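# Rotate the rusty steel cup a half turn

## Task

Under the dial indicator, rotate the rusty steel cup 180 degrees in place on the fixture that holds it.

## Robot and tools

Robot: two arms, left_arm and right_arm, each with six revolute joints and a parallel two-finger gripper. Each base sits on a tilted plate, and both plates hang from one metal frame behind the arms. For the clearance check (messages saying too close), a plate and its half of the frame count as part of that arm. Calibrated bases in the scene frame: left_arm at (-0.044, +0.102, +0.163) m, quat_wxyz (+0.935, -0.328, +0.132, +0.008); right_arm at (+0.028, -0.238, +0.163) m, quat_wxyz (+0.935, +0.325, +0.139, +0.011).

Frames: the scene frame has its origin at table height, halfway between the nominal bases, +z up, +x out over the table, left_arm toward +y (arm names do not match image sides). Hand positions (metres), hand quaternions (wxyz) and wrist camera poses are reported in that arm's own base frame. Fingers point along the gripper's +z and close along its y. end_effector_position is the point between the pads, roughly 1 cm short of the fingertips. Reported poses may be off by a few cm, more at long reach.

Row layout (used by execute_actions and move): one flat list of 14 numbers, each in [-1, 1], always covering both arms: left_arm shoulder, elbow, waist, wrist pitch, wrist yaw, wrist roll, opening, then the same seven for right_arm. The six joint numbers are offsets, not poses: they count from the Joint targets as they stood when the action (or move) began, never from the previous row, so sending the same offset again moves further. Scale: 1.0 equals 2.811 rad for shoulder and waist, 2.53 for elbow, 2.575 for wrist pitch, 8.12 for wrist yaw, 9.528 for wrist roll. Opening is absolute: +1 fully open, -1 closed. To keep a gripper unchanged, repeat its current command; a 0 is a real half-way command. To hold an arm still, send 0 for its joints.

Joint ranges (rad): waist -2.880..2.880, shoulder 0.000..3.142, elbow 0.000..3.019, wrist pitch -1.693..1.571, wrist yaw -1.571..1.571, wrist roll -2.094..2.094. Asking a joint to go more than 0.084 rad beyond its range refuses the whole action for both arms; if the first action of a call fails, the call is refused. True limits may differ by up to 0.084 rad; a joint pushed into its limit is clipped and the result reports joint sent to its limit. Each step, targets may lead measured angles only by 0.716 (waist, shoulder), 0.645 (elbow), 0.69 (wrist pitch), 1.84 (wrist yaw), 3.24 (wrist roll) rad, and targets that would shift a gripper over 110 mm are scaled back.

execute_actions(actions, cameras): actions is a list of up to 15 actions; each action is a table of 1 to 15 rows, one row per 1/30 s step, the last row held to fill 15 steps (0.5 s per action). Images arrive only when actions is empty or cameras names them; ["all"] gives all, [] none. Its result also lists joint positions at some steps.

move(target, speed, blend, opening_speed, blocking, cameras): target is one 14-number row or a list of up to 15 rows, every row an offset from the same starting Joint targets. All joints move in step, so grippers follow curves. speed is the top rad/s of the joint with the longest travel, 0.01 to 12.57, default 0.5, one value or one per target. blend (rad) rounds corners at intermediate targets. opening_speed (0.2 or more, scale units per second) ramps the gripper. blocking=false returns after about 0.5 s while the move continues. Paths take at least 0.5 s; beyond 10 s they stop short. Moves do not avoid obstacles or the other arm. The result adds a move: line: done, off_target (resting more than 0.035 rad away), moving, held or fault, plus limits=held if steps were withheld. Neither done nor off_target tells you about contact.

wait(seconds 0 to 10, cameras) lets time pass holding commands. stop(cameras) brakes a running move. zoom_image(camera, region) enlarges [x0, y0, x1, y1] pixels (at most 504 by 504) of the latest image from cam_left_wrist or cam_right_wrist (both 504x504). read_manual(section) returns licence texts only. finished_scene(scene, integer 1 to 2) ends the current scene irreversibly; the cup must stay turned with the robot let go.

Result lines: Joint positions and Joint velocities per arm in the joint order above (rad, rad/s) plus the finger gap (m, 0.094 when open); within noise means no motion. Joint targets are the base for your next offsets. Tool commands gives current gripper commands. grip_measured uses the opening scale and can read a few mm off; grip_effort_nm is motor effort (negative closing), not pad force. Joint torques include arm weight; entries 2 and 4 wrap at plus or minus 28 N m. joint command not followed means the clearance check altered targets. Motor temperatures, MOTOR HOT (85 C) and OVER-TEMPERATURE FAULT (100 C, arm goes limp 30 to 60 s) report heat.

Avoid: dropping the cup or knocking anything off the table (instant failure), releasing a moving part, fast impacts, pressing far past contact, gripping or striking the other arm, and long holds at full stretch or against obstacles, which heat motors. To end a push, command targets back past the measured positions. Close slowly on fragile items. Loose objects can occasionally be nudged by outside disturbances.

Each tool is called after "Call:" by a JSON object that holds its "method" and its "body".

## Session

Call:
{"method": "execute_actions", "body": {"actions": []}}

Scene clock: 0.00 s.
left_arm: end_effector_position=(+0.1595, +0.1462, +0.1800) grip_measured=+1.000 grip_effort_nm=n/a end_effector_quat_wxyz=(+0.081, +0.428, +0.810, +0.394) | right_arm: end_effector_position=(+0.3143, +0.1917, -0.0730) grip_measured=+1.000 grip_effort_nm=n/a end_effector_quat_wxyz=(+0.462, -0.175, +0.865, -0.088)
Joint names: [shoulder, elbow, waist, wrist pitch, wrist yaw, wrist roll]
Joint positions: left_arm=[0.205 0.399 0.556 -0.965 -0.238 1.629 0.094] | right_arm=[1.955 0.323 0.838 0.852 0.658 0.156 0.094]
Joint velocities: within noise
Joint torques (N m): no reading
Motor temperatures (°C): left_arm=[39 28 29 35 33 33 35] | right_arm=[32 37 39 28 30 31 28]
Heat: left arm: hottest shoulder 39 °C; right arm: hottest waist 39 °C.
Joint targets: left_arm=[0.206 0.416 0.556 -0.964 -0.238 1.629] | right_arm=[1.958 0.330 0.835 0.854 0.658 0.156]
Tool commands: left_gripper/opening=+1.0 right_gripper/opening=+1.0

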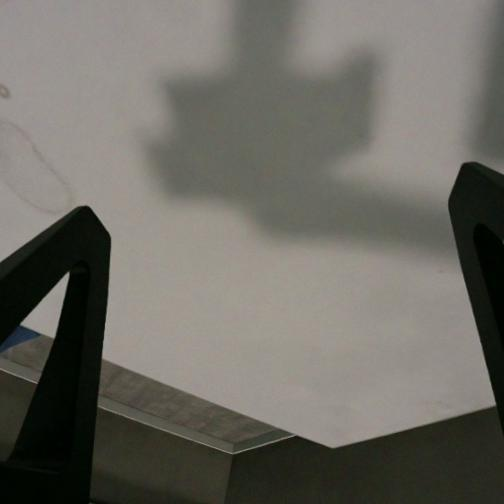

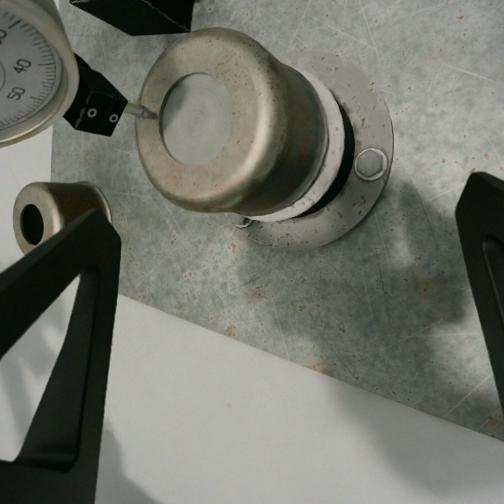

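Call:
{"method": "zoom_image", "body": {"camera": "cam_right_wrist", "region": [0, 0, 420, 270]}}

Scaled by 1.200 from the camera's 504x504 image, which has a finer 720x720 frame.

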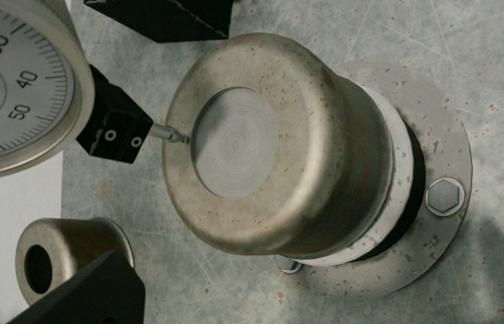

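Call:
{"method": "move", "body": {"target": [[0,0,0,0,0,0,1,-0.1067,0,0,0,0,0,1],[0,0,0,0,0,0,1,-0.1067,0.2506,0.0886,-0.7507,-0.0153,-0.2147,1],[0,0,0,0,0,0,1,0.0036,0.2506,0.0886,-0.7507,-0.0153,-0.2147,1]], "speed": 0.8, "blend": 0.05, "cameras": ["cam_right_wrist"]}}

Scene clock: 71.47 s.
left_arm: end_effector_position=(+0.1595, +0.1462, +0.1800) grip_measured=+1.000 grip_effort_nm=-0.027 end_effector_quat_wxyz=(+0.081, +0.428, +0.810, +0.394) | right_arm: end_effector_position=(+0.2274, +0.2362, -0.0644) grip_measured=+1.000 grip_effort_nm=-0.017 end_effector_quat_wxyz=(+0.330, +0.934, -0.020, +0.138)
Joint names: [shoulder, elbow, waist, wrist pitch, wrist yaw, wrist roll]
Joint positions: left_arm=[0.205 0.399 0.556 -0.965 -0.238 1.629 0.094] | right_arm=[1.964 0.937 1.076 -1.07 0.535 -1.874 0.094]
Joint torques (N m): left_arm=[-0.97 9.87 0.91 0.42 0.32 0] | right_arm=[-6.59 9.4 7.59 -0.4 -0.1 0]
Motor temperatures (°C): left_arm=[38 33 29 34 32 32 33] | right_arm=[33 38 39 28 30 30 28]
Heat: left arm: hottest shoulder 38 °C; right arm: hottest waist 39 °C.
Joint targets: left_arm=[0.206 0.416 0.556 -0.964 -0.238 1.629] | right_arm=[1.968 0.964 1.084 -1.079 0.533 -1.890]
move: done
Images, in order (width x height): cam_right_wrist 504x504.

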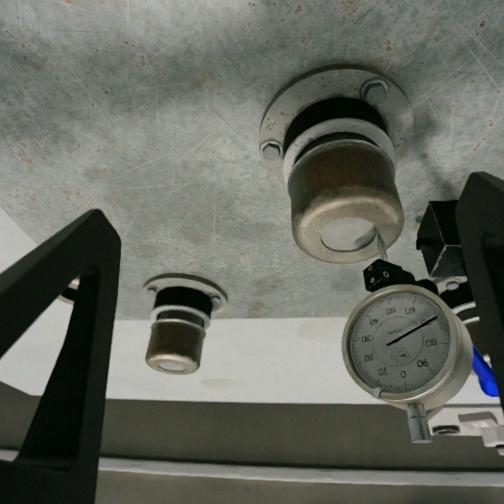

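Call:
{"method": "move", "body": {"target": [[0,0,0,0,0,0,1,-0.1843,0,0,0,0,0,1],[0,0,0,0,0,0,1,-0.1843,-0.1921,-0.4073,0.3938,-0.1546,0.0253,1],[0,0,0,0,0,0,1,-0.0914,-0.1921,-0.4073,0.3938,-0.1546,0.0253,1]], "speed": 0.8, "blend": 0.05, "cameras": ["cam_right_wrist"]}}

Scene clock: 127.03 s.
left_arm: end_effector_position=(+0.1595, +0.1462, +0.1800) grip_measured=+1.000 grip_effort_nm=-0.022 end_effector_quat_wxyz=(+0.081, +0.428, +0.810, +0.394) | right_arm: end_effector_position=(+0.3288, +0.0966, -0.0571) grip_measured=+1.000 grip_effort_nm=-0.027 end_effector_quat_wxyz=(-0.348, +0.703, -0.606, -0.132)
Joint names: [shoulder, elbow, waist, wrist pitch, wrist yaw, wrist roll]
Joint positions: left_arm=[0.205 0.399 0.556 -0.965 -0.238 1.629 0.094] | right_arm=[1.699 0.478 -0.05 -0.075 -0.72 -1.664 0.094]
Joint torques (N m): left_arm=[-0.97 9.87 0.91 0.42 0.32 0] | right_arm=[-5.25 -0.31 4.72 0.25 -0.78 0.34]
Motor temperatures (°C): left_arm=[38 35 29 33 32 31 32] | right_arm=[34 44 39 28 29 29 28]
Heat: left arm: hottest shoulder 38 °C; right arm: hottest elbow 44 °C.
Joint targets: left_arm=[0.206 0.416 0.556 -0.964 -0.238 1.629] | right_arm=[1.711 0.479 -0.061 -0.065 -0.722 -1.649]
move: done
Images, in order (width x height): cam_right_wrist 504x504.

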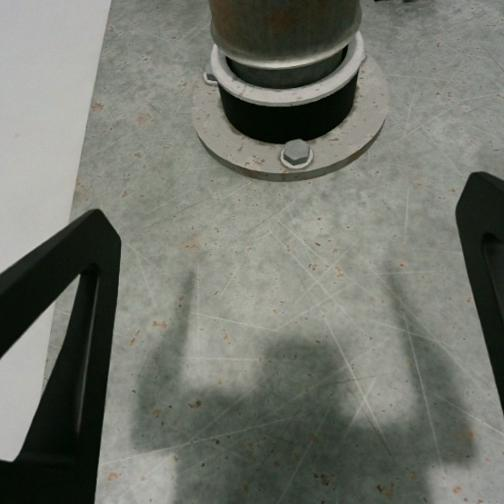

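Call:
{"method": "move", "body": {"target": [0,0,0,0,0,0,1,0.0628,0.0283,0.0662,0.0804,0.0073,0.0203,1], "cameras": ["cam_right_wrist"]}}

Scene clock: 164.77 s.
left_arm: end_effector_position=(+0.1595, +0.1462, +0.1800) grip_measured=+1.000 grip_effort_nm=-0.017 end_effector_quat_wxyz=(+0.081, +0.428, +0.810, +0.394) | right_arm: end_effector_position=(+0.3529, +0.1496, -0.0921) grip_measured=+1.000 grip_effort_nm=-0.027 end_effector_quat_wxyz=(-0.339, +0.706, -0.605, -0.140)
Joint names: [shoulder, elbow, waist, wrist pitch, wrist yaw, wrist roll]
Joint positions: left_arm=[0.205 0.399 0.556 -0.965 -0.238 1.629 0.094] | right_arm=[1.868 0.545 0.121 0.131 -0.666 -1.471 0.094]
Joint torques (N m): left_arm=[-0.91 9.88 0.91 0.4 0.32 0] | right_arm=[-5.42 0.57 7.47 0.66 -0.57 0.32]
Heat: left arm: hottest shoulder 38 °C; right arm: hottest elbow 40 °C.
Joint targets: left_arm=[0.206 0.416 0.556 -0.964 -0.238 1.629] | right_arm=[1.888 0.550 0.125 0.142 -0.663 -1.455]
move: done
Images, in order (width x height): cam_right_wrist 504x504.

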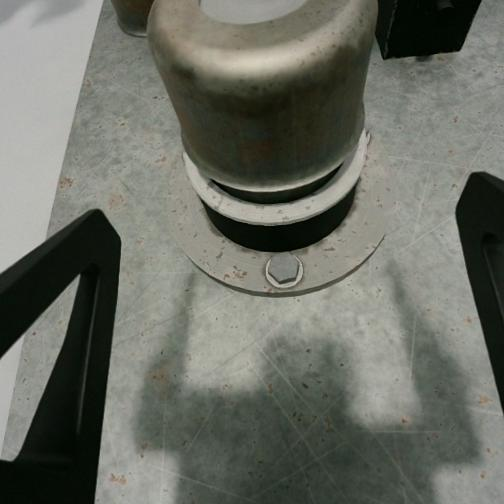

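Call:
{"method": "move", "body": {"target": [0,0,0,0,0,0,1,0.0580,0.0236,0.0521,0.0781,0.0075,0.0174,1], "speed": 0.2, "cameras": ["cam_right_wrist"]}}

Scene clock: 172.83 s.
left_arm: end_effector_position=(+0.1595, +0.1462, +0.1800) grip_measured=+1.000 grip_effort_nm=-0.017 end_effector_quat_wxyz=(+0.081, +0.428, +0.810, +0.394) | right_arm: end_effector_position=(+0.3628, +0.1991, -0.1299) grip_measured=+1.000 grip_effort_nm=-0.032 end_effector_quat_wxyz=(-0.338, +0.705, -0.607, -0.140)
Joint names: [shoulder, elbow, waist, wrist pitch, wrist yaw, wrist roll]
Joint positions: left_arm=[0.205 0.399 0.556 -0.965 -0.238 1.629 0.094] | right_arm=[2.029 0.6 0.264 0.331 -0.606 -1.305 0.094]
Joint torques (N m): left_arm=[-0.91 9.88 0.91 0.42 0.32 0.01] | right_arm=[-6.01 1.26 8.82 1.03 -0.54 0.32]
Motor temperatures (°C): left_arm=[38 35 29 33 32 30 31] | right_arm=[33 39 38 28 30 29 28]
Heat: left arm: hottest shoulder 38 °C; right arm: hottest elbow 39 °C.
Joint targets: left_arm=[0.206 0.416 0.556 -0.964 -0.238 1.629] | right_arm=[2.051 0.610 0.271 0.343 -0.602 -1.289]
move: done
Images, in order (width x height): cam_right_wrist 504x504.

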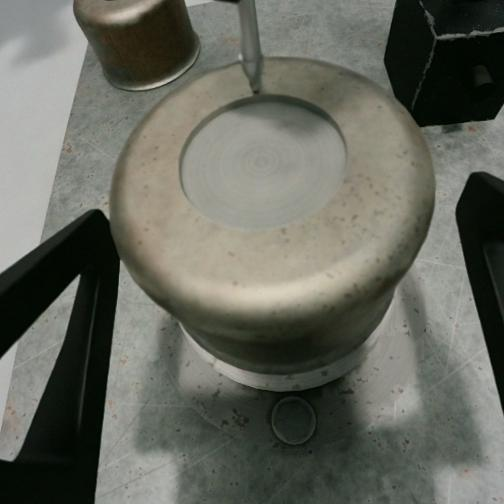

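Call:
{"method": "move", "body": {"target": [[0,0,0,0,0,0,1,0.0412,-0.0486,0.0174,0.2120,0.0165,0.0261,1],[0,0,0,0,0,0,1,0.1120,-0.0661,0.0487,0.4031,0.0444,0.0466,1]], "speed": 0.5, "blend": 0.03, "cameras": ["cam_right_wrist"]}}

Scene clock: 179.20 s.
left_arm: end_effector_position=(+0.1595, +0.1462, +0.1800) grip_measured=+1.000 grip_effort_nm=-0.027 end_effector_quat_wxyz=(+0.081, +0.428, +0.810, +0.394) | right_arm: end_effector_position=(+0.3722, +0.2020, -0.1306) grip_measured=+1.000 grip_effort_nm=-0.027 end_effector_quat_wxyz=(+0.504, -0.557, +0.660, -0.010)
Joint names: [shoulder, elbow, waist, wrist pitch, wrist yaw, wrist roll]
Joint positions: left_arm=[0.205 0.399 0.556 -0.965 -0.238 1.629 0.094] | right_arm=[2.345 0.451 0.4 1.363 -0.245 -0.862 0.094]
Joint torques (N m): left_arm=[-0.91 9.88 0.97 0.42 0.32 0.01] | right_arm=[-5.54 -2.24 8.88 1.99 -0.39 0.32]
Heat: left arm: hottest shoulder 38 °C; right arm: hottest waist 39 °C.
Joint targets: left_arm=[0.206 0.416 0.556 -0.964 -0.238 1.629] | right_arm=[2.366 0.443 0.408 1.381 -0.241 -0.845]
move: done
Images, in order (width x height): cam_right_wrist 504x504.

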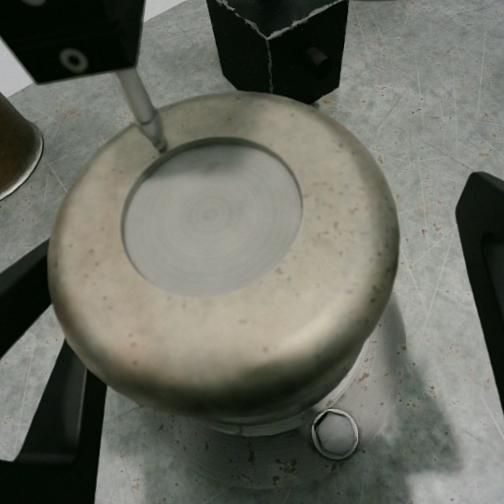

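Call:
{"method": "move", "body": {"target": [0,0,0,0,0,0,1,0.0092,-0.0110,0.0014,0.0210,0.0004,0,1], "speed": 0.3, "cameras": ["cam_right_wrist"]}}

Scene clock: 189.20 s.
left_arm: end_effector_position=(+0.1595, +0.1462, +0.1800) grip_measured=+1.000 grip_effort_nm=-0.022 end_effector_quat_wxyz=(+0.081, +0.428, +0.810, +0.394) | right_arm: end_effector_position=(+0.3608, +0.1979, -0.1308) grip_measured=+1.000 grip_effort_nm=-0.022 end_effector_quat_wxyz=(+0.506, -0.557, +0.659, -0.011)
Joint names: [shoulder, elbow, waist, wrist pitch, wrist yaw, wrist roll]
Joint positions: left_arm=[0.205 0.399 0.556 -0.965 -0.238 1.629 0.094] | right_arm=[2.371 0.425 0.403 1.42 -0.242 -0.861 0.094]
Joint torques (N m): left_arm=[-0.97 9.87 0.91 0.42 0.32 0] | right_arm=[-5.13 -2.7 8.47 1.95 -0.39 0.34]
Heat: left arm: hottest shoulder 38 °C; right arm: hottest waist 39 °C.
Joint targets: left_arm=[0.206 0.416 0.556 -0.964 -0.238 1.629] | right_arm=[2.392 0.415 0.412 1.435 -0.238 -0.846]
move: done
Images, in order (width x height): cam_right_wrist 504x504.

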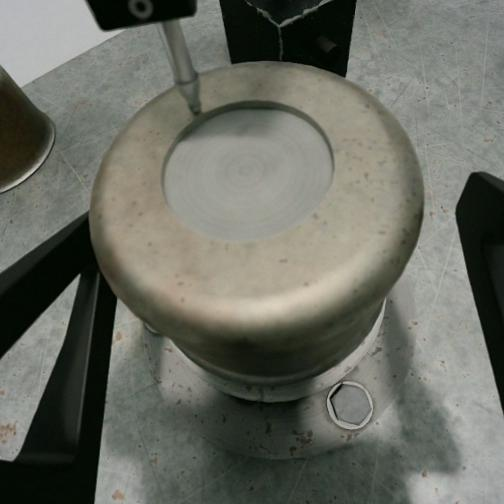

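Call:
{"method": "move", "body": {"target": [[0,0,0,0,0,0,1,-0.0753,0.0230,-0.0321,-0.2017,-0.0280,-0.0205,1],[0,0,0,0,0,0,1,-0.1211,0.0772,-0.0501,-0.4241,-0.0448,-0.0466,1],[0,0,0,0,0,0,1,-0.1234,0.1482,-0.0555,-0.6258,-0.0502,-0.0743,1],[0,0,0,0,0,0,1,-0.0977,0.2295,-0.0522,-0.8019,-0.0468,-0.0995,1]], "speed": 0.5, "blend": 0.05, "cameras": ["cam_right_wrist"]}}

Scene clock: 200.07 s.
left_arm: end_effector_position=(+0.1595, +0.1462, +0.1800) grip_measured=+1.000 grip_effort_nm=-0.012 end_effector_quat_wxyz=(+0.081, +0.428, +0.810, +0.394) | right_arm: end_effector_position=(+0.3613, +0.2063, -0.1282) grip_measured=+1.000 grip_effort_nm=-0.032 end_effector_quat_wxyz=(-0.152, +0.800, -0.512, -0.275)
Joint names: [shoulder, elbow, waist, wrist pitch, wrist yaw, wrist roll]
Joint positions: left_arm=[0.205 0.399 0.556 -0.965 -0.238 1.629 0.094] | right_arm=[2.091 0.979 0.277 -0.619 -0.622 -1.778 0.094]
Joint torques (N m): left_arm=[-0.97 9.87 0.91 0.42 0.32 0.01] | right_arm=[-7.53 3.38 9.35 -0.81 -0.56 -0.05]
Heat: left arm: hottest shoulder 38 °C; right arm: hottest waist 39 °C.
Joint targets: left_arm=[0.206 0.416 0.556 -0.964 -0.238 1.629] | right_arm=[2.117 0.996 0.266 -0.630 -0.618 -1.794]
move: done
Images, in order (width x height): cam_right_wrist 504x504.

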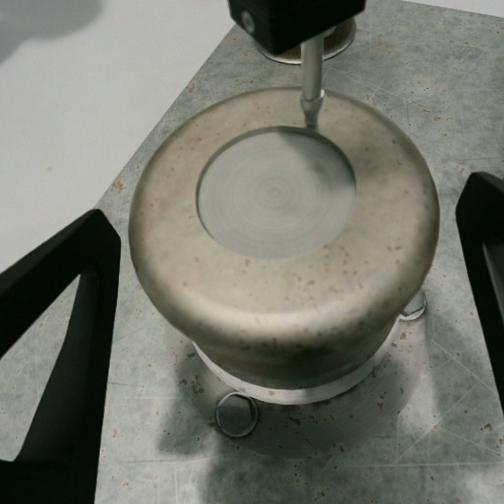

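Call:
{"method": "move", "body": {"target": [[0,0,0,0,0,0,1,-0.0014,0.0049,-0.0032,-0.0088,0.0002,0,1],[0,0,0,0,0,0,1,-0.0014,0.0049,-0.0032,-0.0088,0.0002,0,0.28]], "speed": 0.2, "opening_speed": 0.3, "cameras": ["cam_right_wrist"]}}

Scene clock: 210.23 s.
left_arm: end_effector_position=(+0.1595, +0.1462, +0.1800) grip_measured=+1.000 grip_effort_nm=-0.022 end_effector_quat_wxyz=(+0.081, +0.428, +0.810, +0.394) | right_arm: end_effector_position=(+0.3627, +0.2062, -0.1258) grip_measured=+0.462 grip_effort_nm=-1.009 end_effector_quat_wxyz=(-0.146, +0.799, -0.513, -0.278)
Joint names: [shoulder, elbow, waist, wrist pitch, wrist yaw, wrist roll]
Joint positions: left_arm=[0.205 0.399 0.556 -0.965 -0.238 1.629 0.094] | right_arm=[2.091 0.992 0.277 -0.647 -0.618 -1.779 0.069]
Joint torques (N m): left_arm=[-0.97 9.87 0.91 0.42 0.32 0.01] | right_arm=[-7.88 3.4 8.59 -0.64 -0.62 -0.01]
Heat: left arm: hottest shoulder 38 °C; right arm: hottest waist 39 °C.
Joint targets: left_arm=[0.206 0.416 0.556 -0.964 -0.238 1.629] | right_arm=[2.113 1.008 0.257 -0.652 -0.616 -1.794]
move: done
Images, in order (width x height): cam_right_wrist 504x504.

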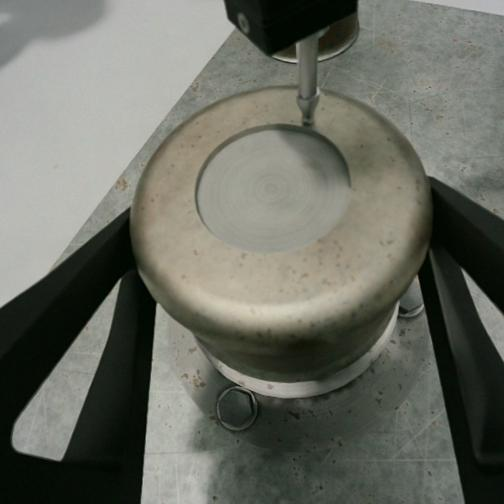

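Call:
{"method": "move", "body": {"target": [[0,0,0,0,0,0,1,-0.0250,-0.0839,-0.0016,0.1806,-0.0034,0.0251,0.28],[0,0,0,0,0,0,1,-0.0221,-0.1573,0.0052,0.3866,0.0019,0.0529,0.28],[0,0,0,0,0,0,1,0.0238,-0.2114,0.0233,0.6090,0.0186,0.0790,0.28],[0,0,0,0,0,0,1,0.0991,-0.2344,0.0553,0.8107,0.0467,0.0995,0.28]], "speed": 0.4, "blend": 0.05, "cameras": ["cam_right_wrist"]}}

Scene clock: 219.33 s.
left_arm: end_effector_position=(+0.1595, +0.1462, +0.1800) grip_measured=+1.000 grip_effort_nm=-0.022 end_effector_quat_wxyz=(+0.081, +0.428, +0.810, +0.394) | right_arm: end_effector_position=(+0.3543, +0.2036, -0.1266) grip_measured=+0.462 grip_effort_nm=-1.013 end_effector_quat_wxyz=(+0.509, -0.556, +0.657, +0.003)
Joint names: [shoulder, elbow, waist, wrist pitch, wrist yaw, wrist roll]
Joint positions: left_arm=[0.205 0.399 0.556 -0.965 -0.238 1.629 0.094] | right_arm=[2.362 0.413 0.416 1.428 -0.255 -0.841 0.069]
Joint torques (N m): left_arm=[-0.97 9.88 0.91 0.42 0.32 0] | right_arm=[-4.89 -1.59 7.47 1.73 0.12 0.12]
Heat: left arm: hottest shoulder 38 °C; right arm: hottest waist 39 °C.
Joint targets: left_arm=[0.206 0.416 0.556 -0.964 -0.238 1.629] | right_arm=[2.392 0.415 0.412 1.435 -0.237 -0.846]
move: done
Images, in order (width x height): cam_right_wrist 504x504.

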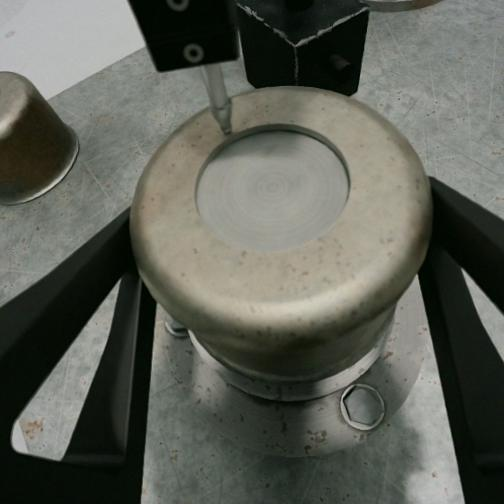

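Call:
{"method": "move", "body": {"target": [[0,0,0,0,0,0,1,0,0,0,0,0,0,1],[0,0,0,0,0,0,1,-0.0753,0.0230,-0.0321,-0.2017,-0.0280,-0.0205,1],[0,0,0,0,0,0,1,-0.1211,0.0772,-0.0501,-0.4241,-0.0448,-0.0466,1],[0,0,0,0,0,0,1,-0.1241,0.1505,-0.0569,-0.6301,-0.0501,-0.0744,1],[0,0,0,0,0,0,1,-0.0991,0.2344,-0.0553,-0.8107,-0.0467,-0.0995,1],[0,0,0,0,0,0,1,-0.0991,0.2344,-0.0553,-0.8107,-0.0467,-0.0995,0.28]], "speed": 0.6, "blend": 0.05, "opening_speed": 0.4, "cameras": ["cam_right_wrist"]}}

Call:
{"method": "move", "body": {"target": [[0,0,0,0,0,0,1,-0.0250,-0.0839,-0.0016,0.1806,-0.0034,0.0251,0.28],[0,0,0,0,0,0,1,-0.0221,-0.1573,0.0052,0.3866,0.0019,0.0529,0.28],[0,0,0,0,0,0,1,0.0238,-0.2114,0.0233,0.6090,0.0186,0.0790,0.28],[0,0,0,0,0,0,1,0.0991,-0.2344,0.0553,0.8107,0.0467,0.0995,0.28]], "speed": 0.4, "blend": 0.05, "cameras": ["cam_right_wrist"]}}

Scene clock: 237.40 s.
left_arm: end_effector_position=(+0.1595, +0.1462, +0.1800) grip_measured=+1.000 grip_effort_nm=-0.022 end_effector_quat_wxyz=(+0.081, +0.428, +0.810, +0.394) | right_arm: end_effector_position=(+0.3637, +0.2046, -0.1246) grip_measured=+0.459 grip_effort_nm=-1.009 end_effector_quat_wxyz=(-0.147, +0.798, -0.515, -0.278)
Joint names: [shoulder, elbow, waist, wrist pitch, wrist yaw, wrist roll]
Joint positions: left_arm=[0.205 0.399 0.556 -0.965 -0.238 1.629 0.094] | right_arm=[2.088 0.991 0.272 -0.647 -0.619 -1.779 0.069]
Joint torques (N m): left_arm=[-0.97 9.87 0.91 0.42 0.32 0] | right_arm=[-7.53 3.52 9.17 -0.59 -0.61 -0.03]
Heat: left arm: hottest shoulder 37 °C; right arm: hottest waist 39 °C.
Joint targets: left_arm=[0.206 0.416 0.556 -0.964 -0.238 1.629] | right_arm=[2.113 1.008 0.257 -0.652 -0.617 -1.793]
move: done; blend cut to 0 rad at target 1
Images, in order (width x height): cam_right_wrist 504x504.

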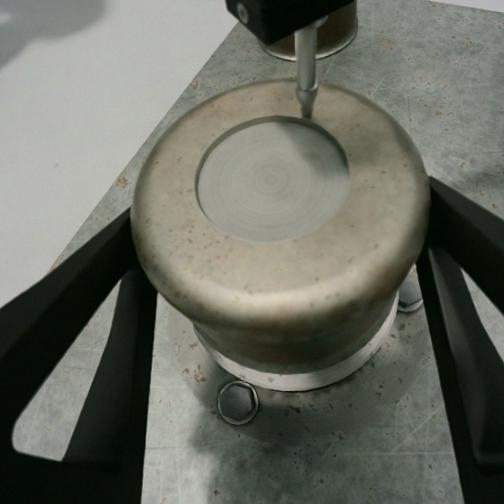

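Scene clock: 243.17 s.
left_arm: end_effector_position=(+0.1595, +0.1462, +0.1800) grip_measured=+1.000 grip_effort_nm=-0.017 end_effector_quat_wxyz=(+0.081, +0.428, +0.810, +0.394) | right_arm: end_effector_position=(+0.3539, +0.2025, -0.1260) grip_measured=+0.459 grip_effort_nm=-1.013 end_effector_quat_wxyz=(+0.509, -0.556, +0.657, +0.002)
Joint names: [shoulder, elbow, waist, wrist pitch, wrist yaw, wrist roll]
Joint positions: left_arm=[0.205 0.399 0.556 -0.965 -0.238 1.629 0.094] | right_arm=[2.362 0.41 0.414 1.43 -0.255 -0.844 0.069]
Joint torques (N m): left_arm=[-0.97 9.88 0.91 0.42 0.32 0.01] | right_arm=[-4.54 -1.25 7.36 1.54 0.11 0.15]
Heat: left arm: hottest shoulder 37 °C; right arm: hottest waist 39 °C.
Joint targets: left_arm=[0.206 0.416 0.556 -0.964 -0.238 1.629] | right_arm=[2.392 0.415 0.412 1.435 -0.237 -0.845]
move: done
Images, in order (width x height): cam_right_wrist 504x504.

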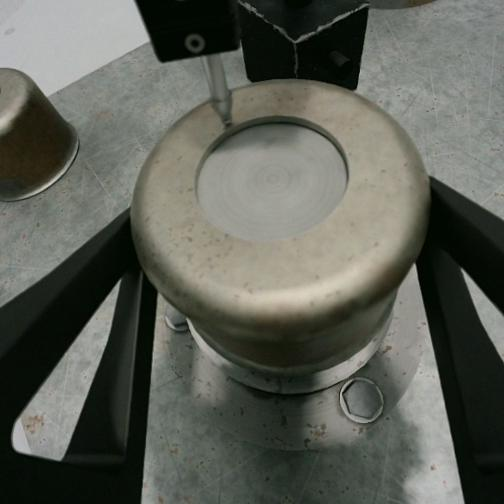

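Call:
{"method": "move", "body": {"target": [[0,0,0,0,0,0,1,0,0,0,0,0,0,1],[0,0,0,0,0,0,1,-0.0753,0.0230,-0.0321,-0.2017,-0.0280,-0.0205,1],[0,0,0,0,0,0,1,-0.1211,0.0772,-0.0501,-0.4241,-0.0448,-0.0466,1],[0,0,0,0,0,0,1,-0.1241,0.1505,-0.0569,-0.6301,-0.0501,-0.0744,1],[0,0,0,0,0,0,1,-0.0991,0.2344,-0.0553,-0.8107,-0.0467,-0.0995,1],[0,0,0,0,0,0,1,-0.0991,0.2344,-0.0553,-0.8107,-0.0467,-0.0995,0.28]], "speed": 0.6, "blend": 0.05, "opening_speed": 0.4, "cameras": ["cam_right_wrist"]}}

Call:
{"method": "move", "body": {"target": [[0,0,0,0,0,0,1,-0.0250,-0.0839,-0.0016,0.1806,-0.0034,0.0251,0.28],[0,0,0,0,0,0,1,-0.0221,-0.1573,0.0052,0.3866,0.0019,0.0529,0.28],[0,0,0,0,0,0,1,0.0238,-0.2114,0.0233,0.6090,0.0186,0.0790,0.28],[0,0,0,0,0,0,1,0.0662,-0.2291,0.0411,0.7345,0.0343,0.0922,0.28]], "speed": 0.4, "blend": 0.05, "cameras": ["cam_right_wrist"]}}

Scene clock: 260.67 s.
left_arm: end_effector_position=(+0.1595, +0.1462, +0.1800) grip_measured=+1.000 grip_effort_nm=-0.012 end_effector_quat_wxyz=(+0.081, +0.428, +0.810, +0.394) | right_arm: end_effector_position=(+0.3637, +0.2045, -0.1247) grip_measured=+0.459 grip_effort_nm=-1.004 end_effector_quat_wxyz=(-0.147, +0.798, -0.515, -0.277)
Joint names: [shoulder, elbow, waist, wrist pitch, wrist yaw, wrist roll]
Joint positions: left_arm=[0.205 0.399 0.556 -0.965 -0.238 1.629 0.094] | right_arm=[2.088 0.991 0.272 -0.647 -0.618 -1.779 0.069]
Joint torques (N m): left_arm=[-0.91 9.87 0.97 0.4 0.32 0.01] | right_arm=[-7.36 3.47 9.23 -0.64 -0.63 -0.01]
Heat: left arm: hottest shoulder 37 °C; right arm: hottest waist 38 °C.
Joint targets: left_arm=[0.206 0.416 0.556 -0.964 -0.238 1.629] | right_arm=[2.113 1.008 0.257 -0.652 -0.616 -1.793]
move: done; blend cut to 0 rad at target 1
Images, in order (width x height): cam_right_wrist 504x504.

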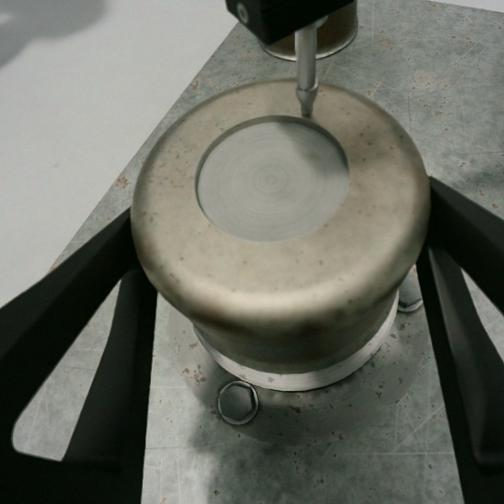

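Scene clock: 265.97 s.
left_arm: end_effector_position=(+0.1595, +0.1462, +0.1800) grip_measured=+1.000 grip_effort_nm=-0.022 end_effector_quat_wxyz=(+0.081, +0.428, +0.810, +0.394) | right_arm: end_effector_position=(+0.3559, +0.2028, -0.1255) grip_measured=+0.458 grip_effort_nm=-1.013 end_effector_quat_wxyz=(+0.479, -0.588, +0.651, +0.031)
Joint names: [shoulder, elbow, waist, wrist pitch, wrist yaw, wrist roll]
Joint positions: left_arm=[0.205 0.399 0.556 -0.965 -0.238 1.629 0.094] | right_arm=[2.267 0.421 0.372 1.233 -0.357 -0.91 0.069]
Joint torques (N m): left_arm=[-0.91 9.88 0.91 0.4 0.32 0.01] | right_arm=[-4.31 -0.73 7.71 1.46 0.14 0.1]
Heat: left arm: hottest shoulder 37 °C; right arm: hottest waist 38 °C.
Joint targets: left_arm=[0.206 0.416 0.556 -0.964 -0.238 1.629] | right_arm=[2.299 0.428 0.372 1.239 -0.338 -0.915]
move: done
Images, in order (width x height): cam_right_wrist 504x504.

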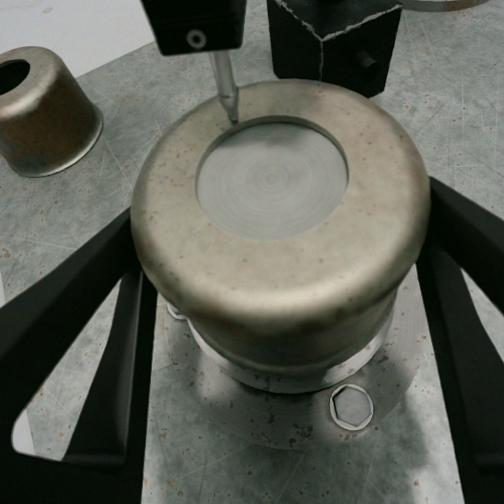

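Call:
{"method": "move", "body": {"target": [0,0,0,0,0,0,1,0,0,0,0,0,0,1], "opening_speed": 0.5, "cameras": ["cam_right_wrist"]}}

Scene clock: 270.13 s.
left_arm: end_effector_position=(+0.1595, +0.1462, +0.1800) grip_measured=+1.000 grip_effort_nm=-0.022 end_effector_quat_wxyz=(+0.081, +0.428, +0.810, +0.394) | right_arm: end_effector_position=(+0.3560, +0.2003, -0.1304) grip_measured=+0.997 grip_effort_nm=0.154 end_effector_quat_wxyz=(+0.474, -0.586, +0.656, +0.026)
Joint names: [shoulder, elbow, waist, wrist pitch, wrist yaw, wrist roll]
Joint positions: left_arm=[0.205 0.399 0.556 -0.965 -0.238 1.629 0.094] | right_arm=[2.279 0.424 0.372 1.233 -0.341 -0.91 0.094]
Joint torques (N m): left_arm=[-0.97 9.87 0.91 0.42 0.32 0] | right_arm=[-5.36 -0.99 7.77 1.43 -0.43 0.1]
Heat: left arm: hottest shoulder 37 °C; right arm: hottest waist 38 °C.
Joint targets: left_arm=[0.206 0.416 0.556 -0.964 -0.238 1.629] | right_arm=[2.299 0.428 0.372 1.239 -0.338 -0.915]
move: done
Images, in order (width x height): cam_right_wrist 504x504.

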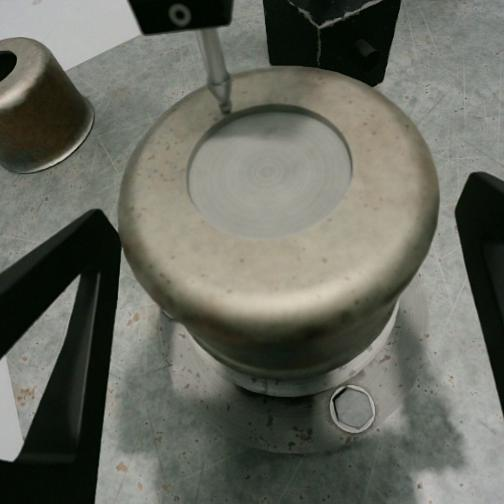

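Call:
{"method": "finished_scene", "body": {"scene": 2}}

The scene is finished: the task was done.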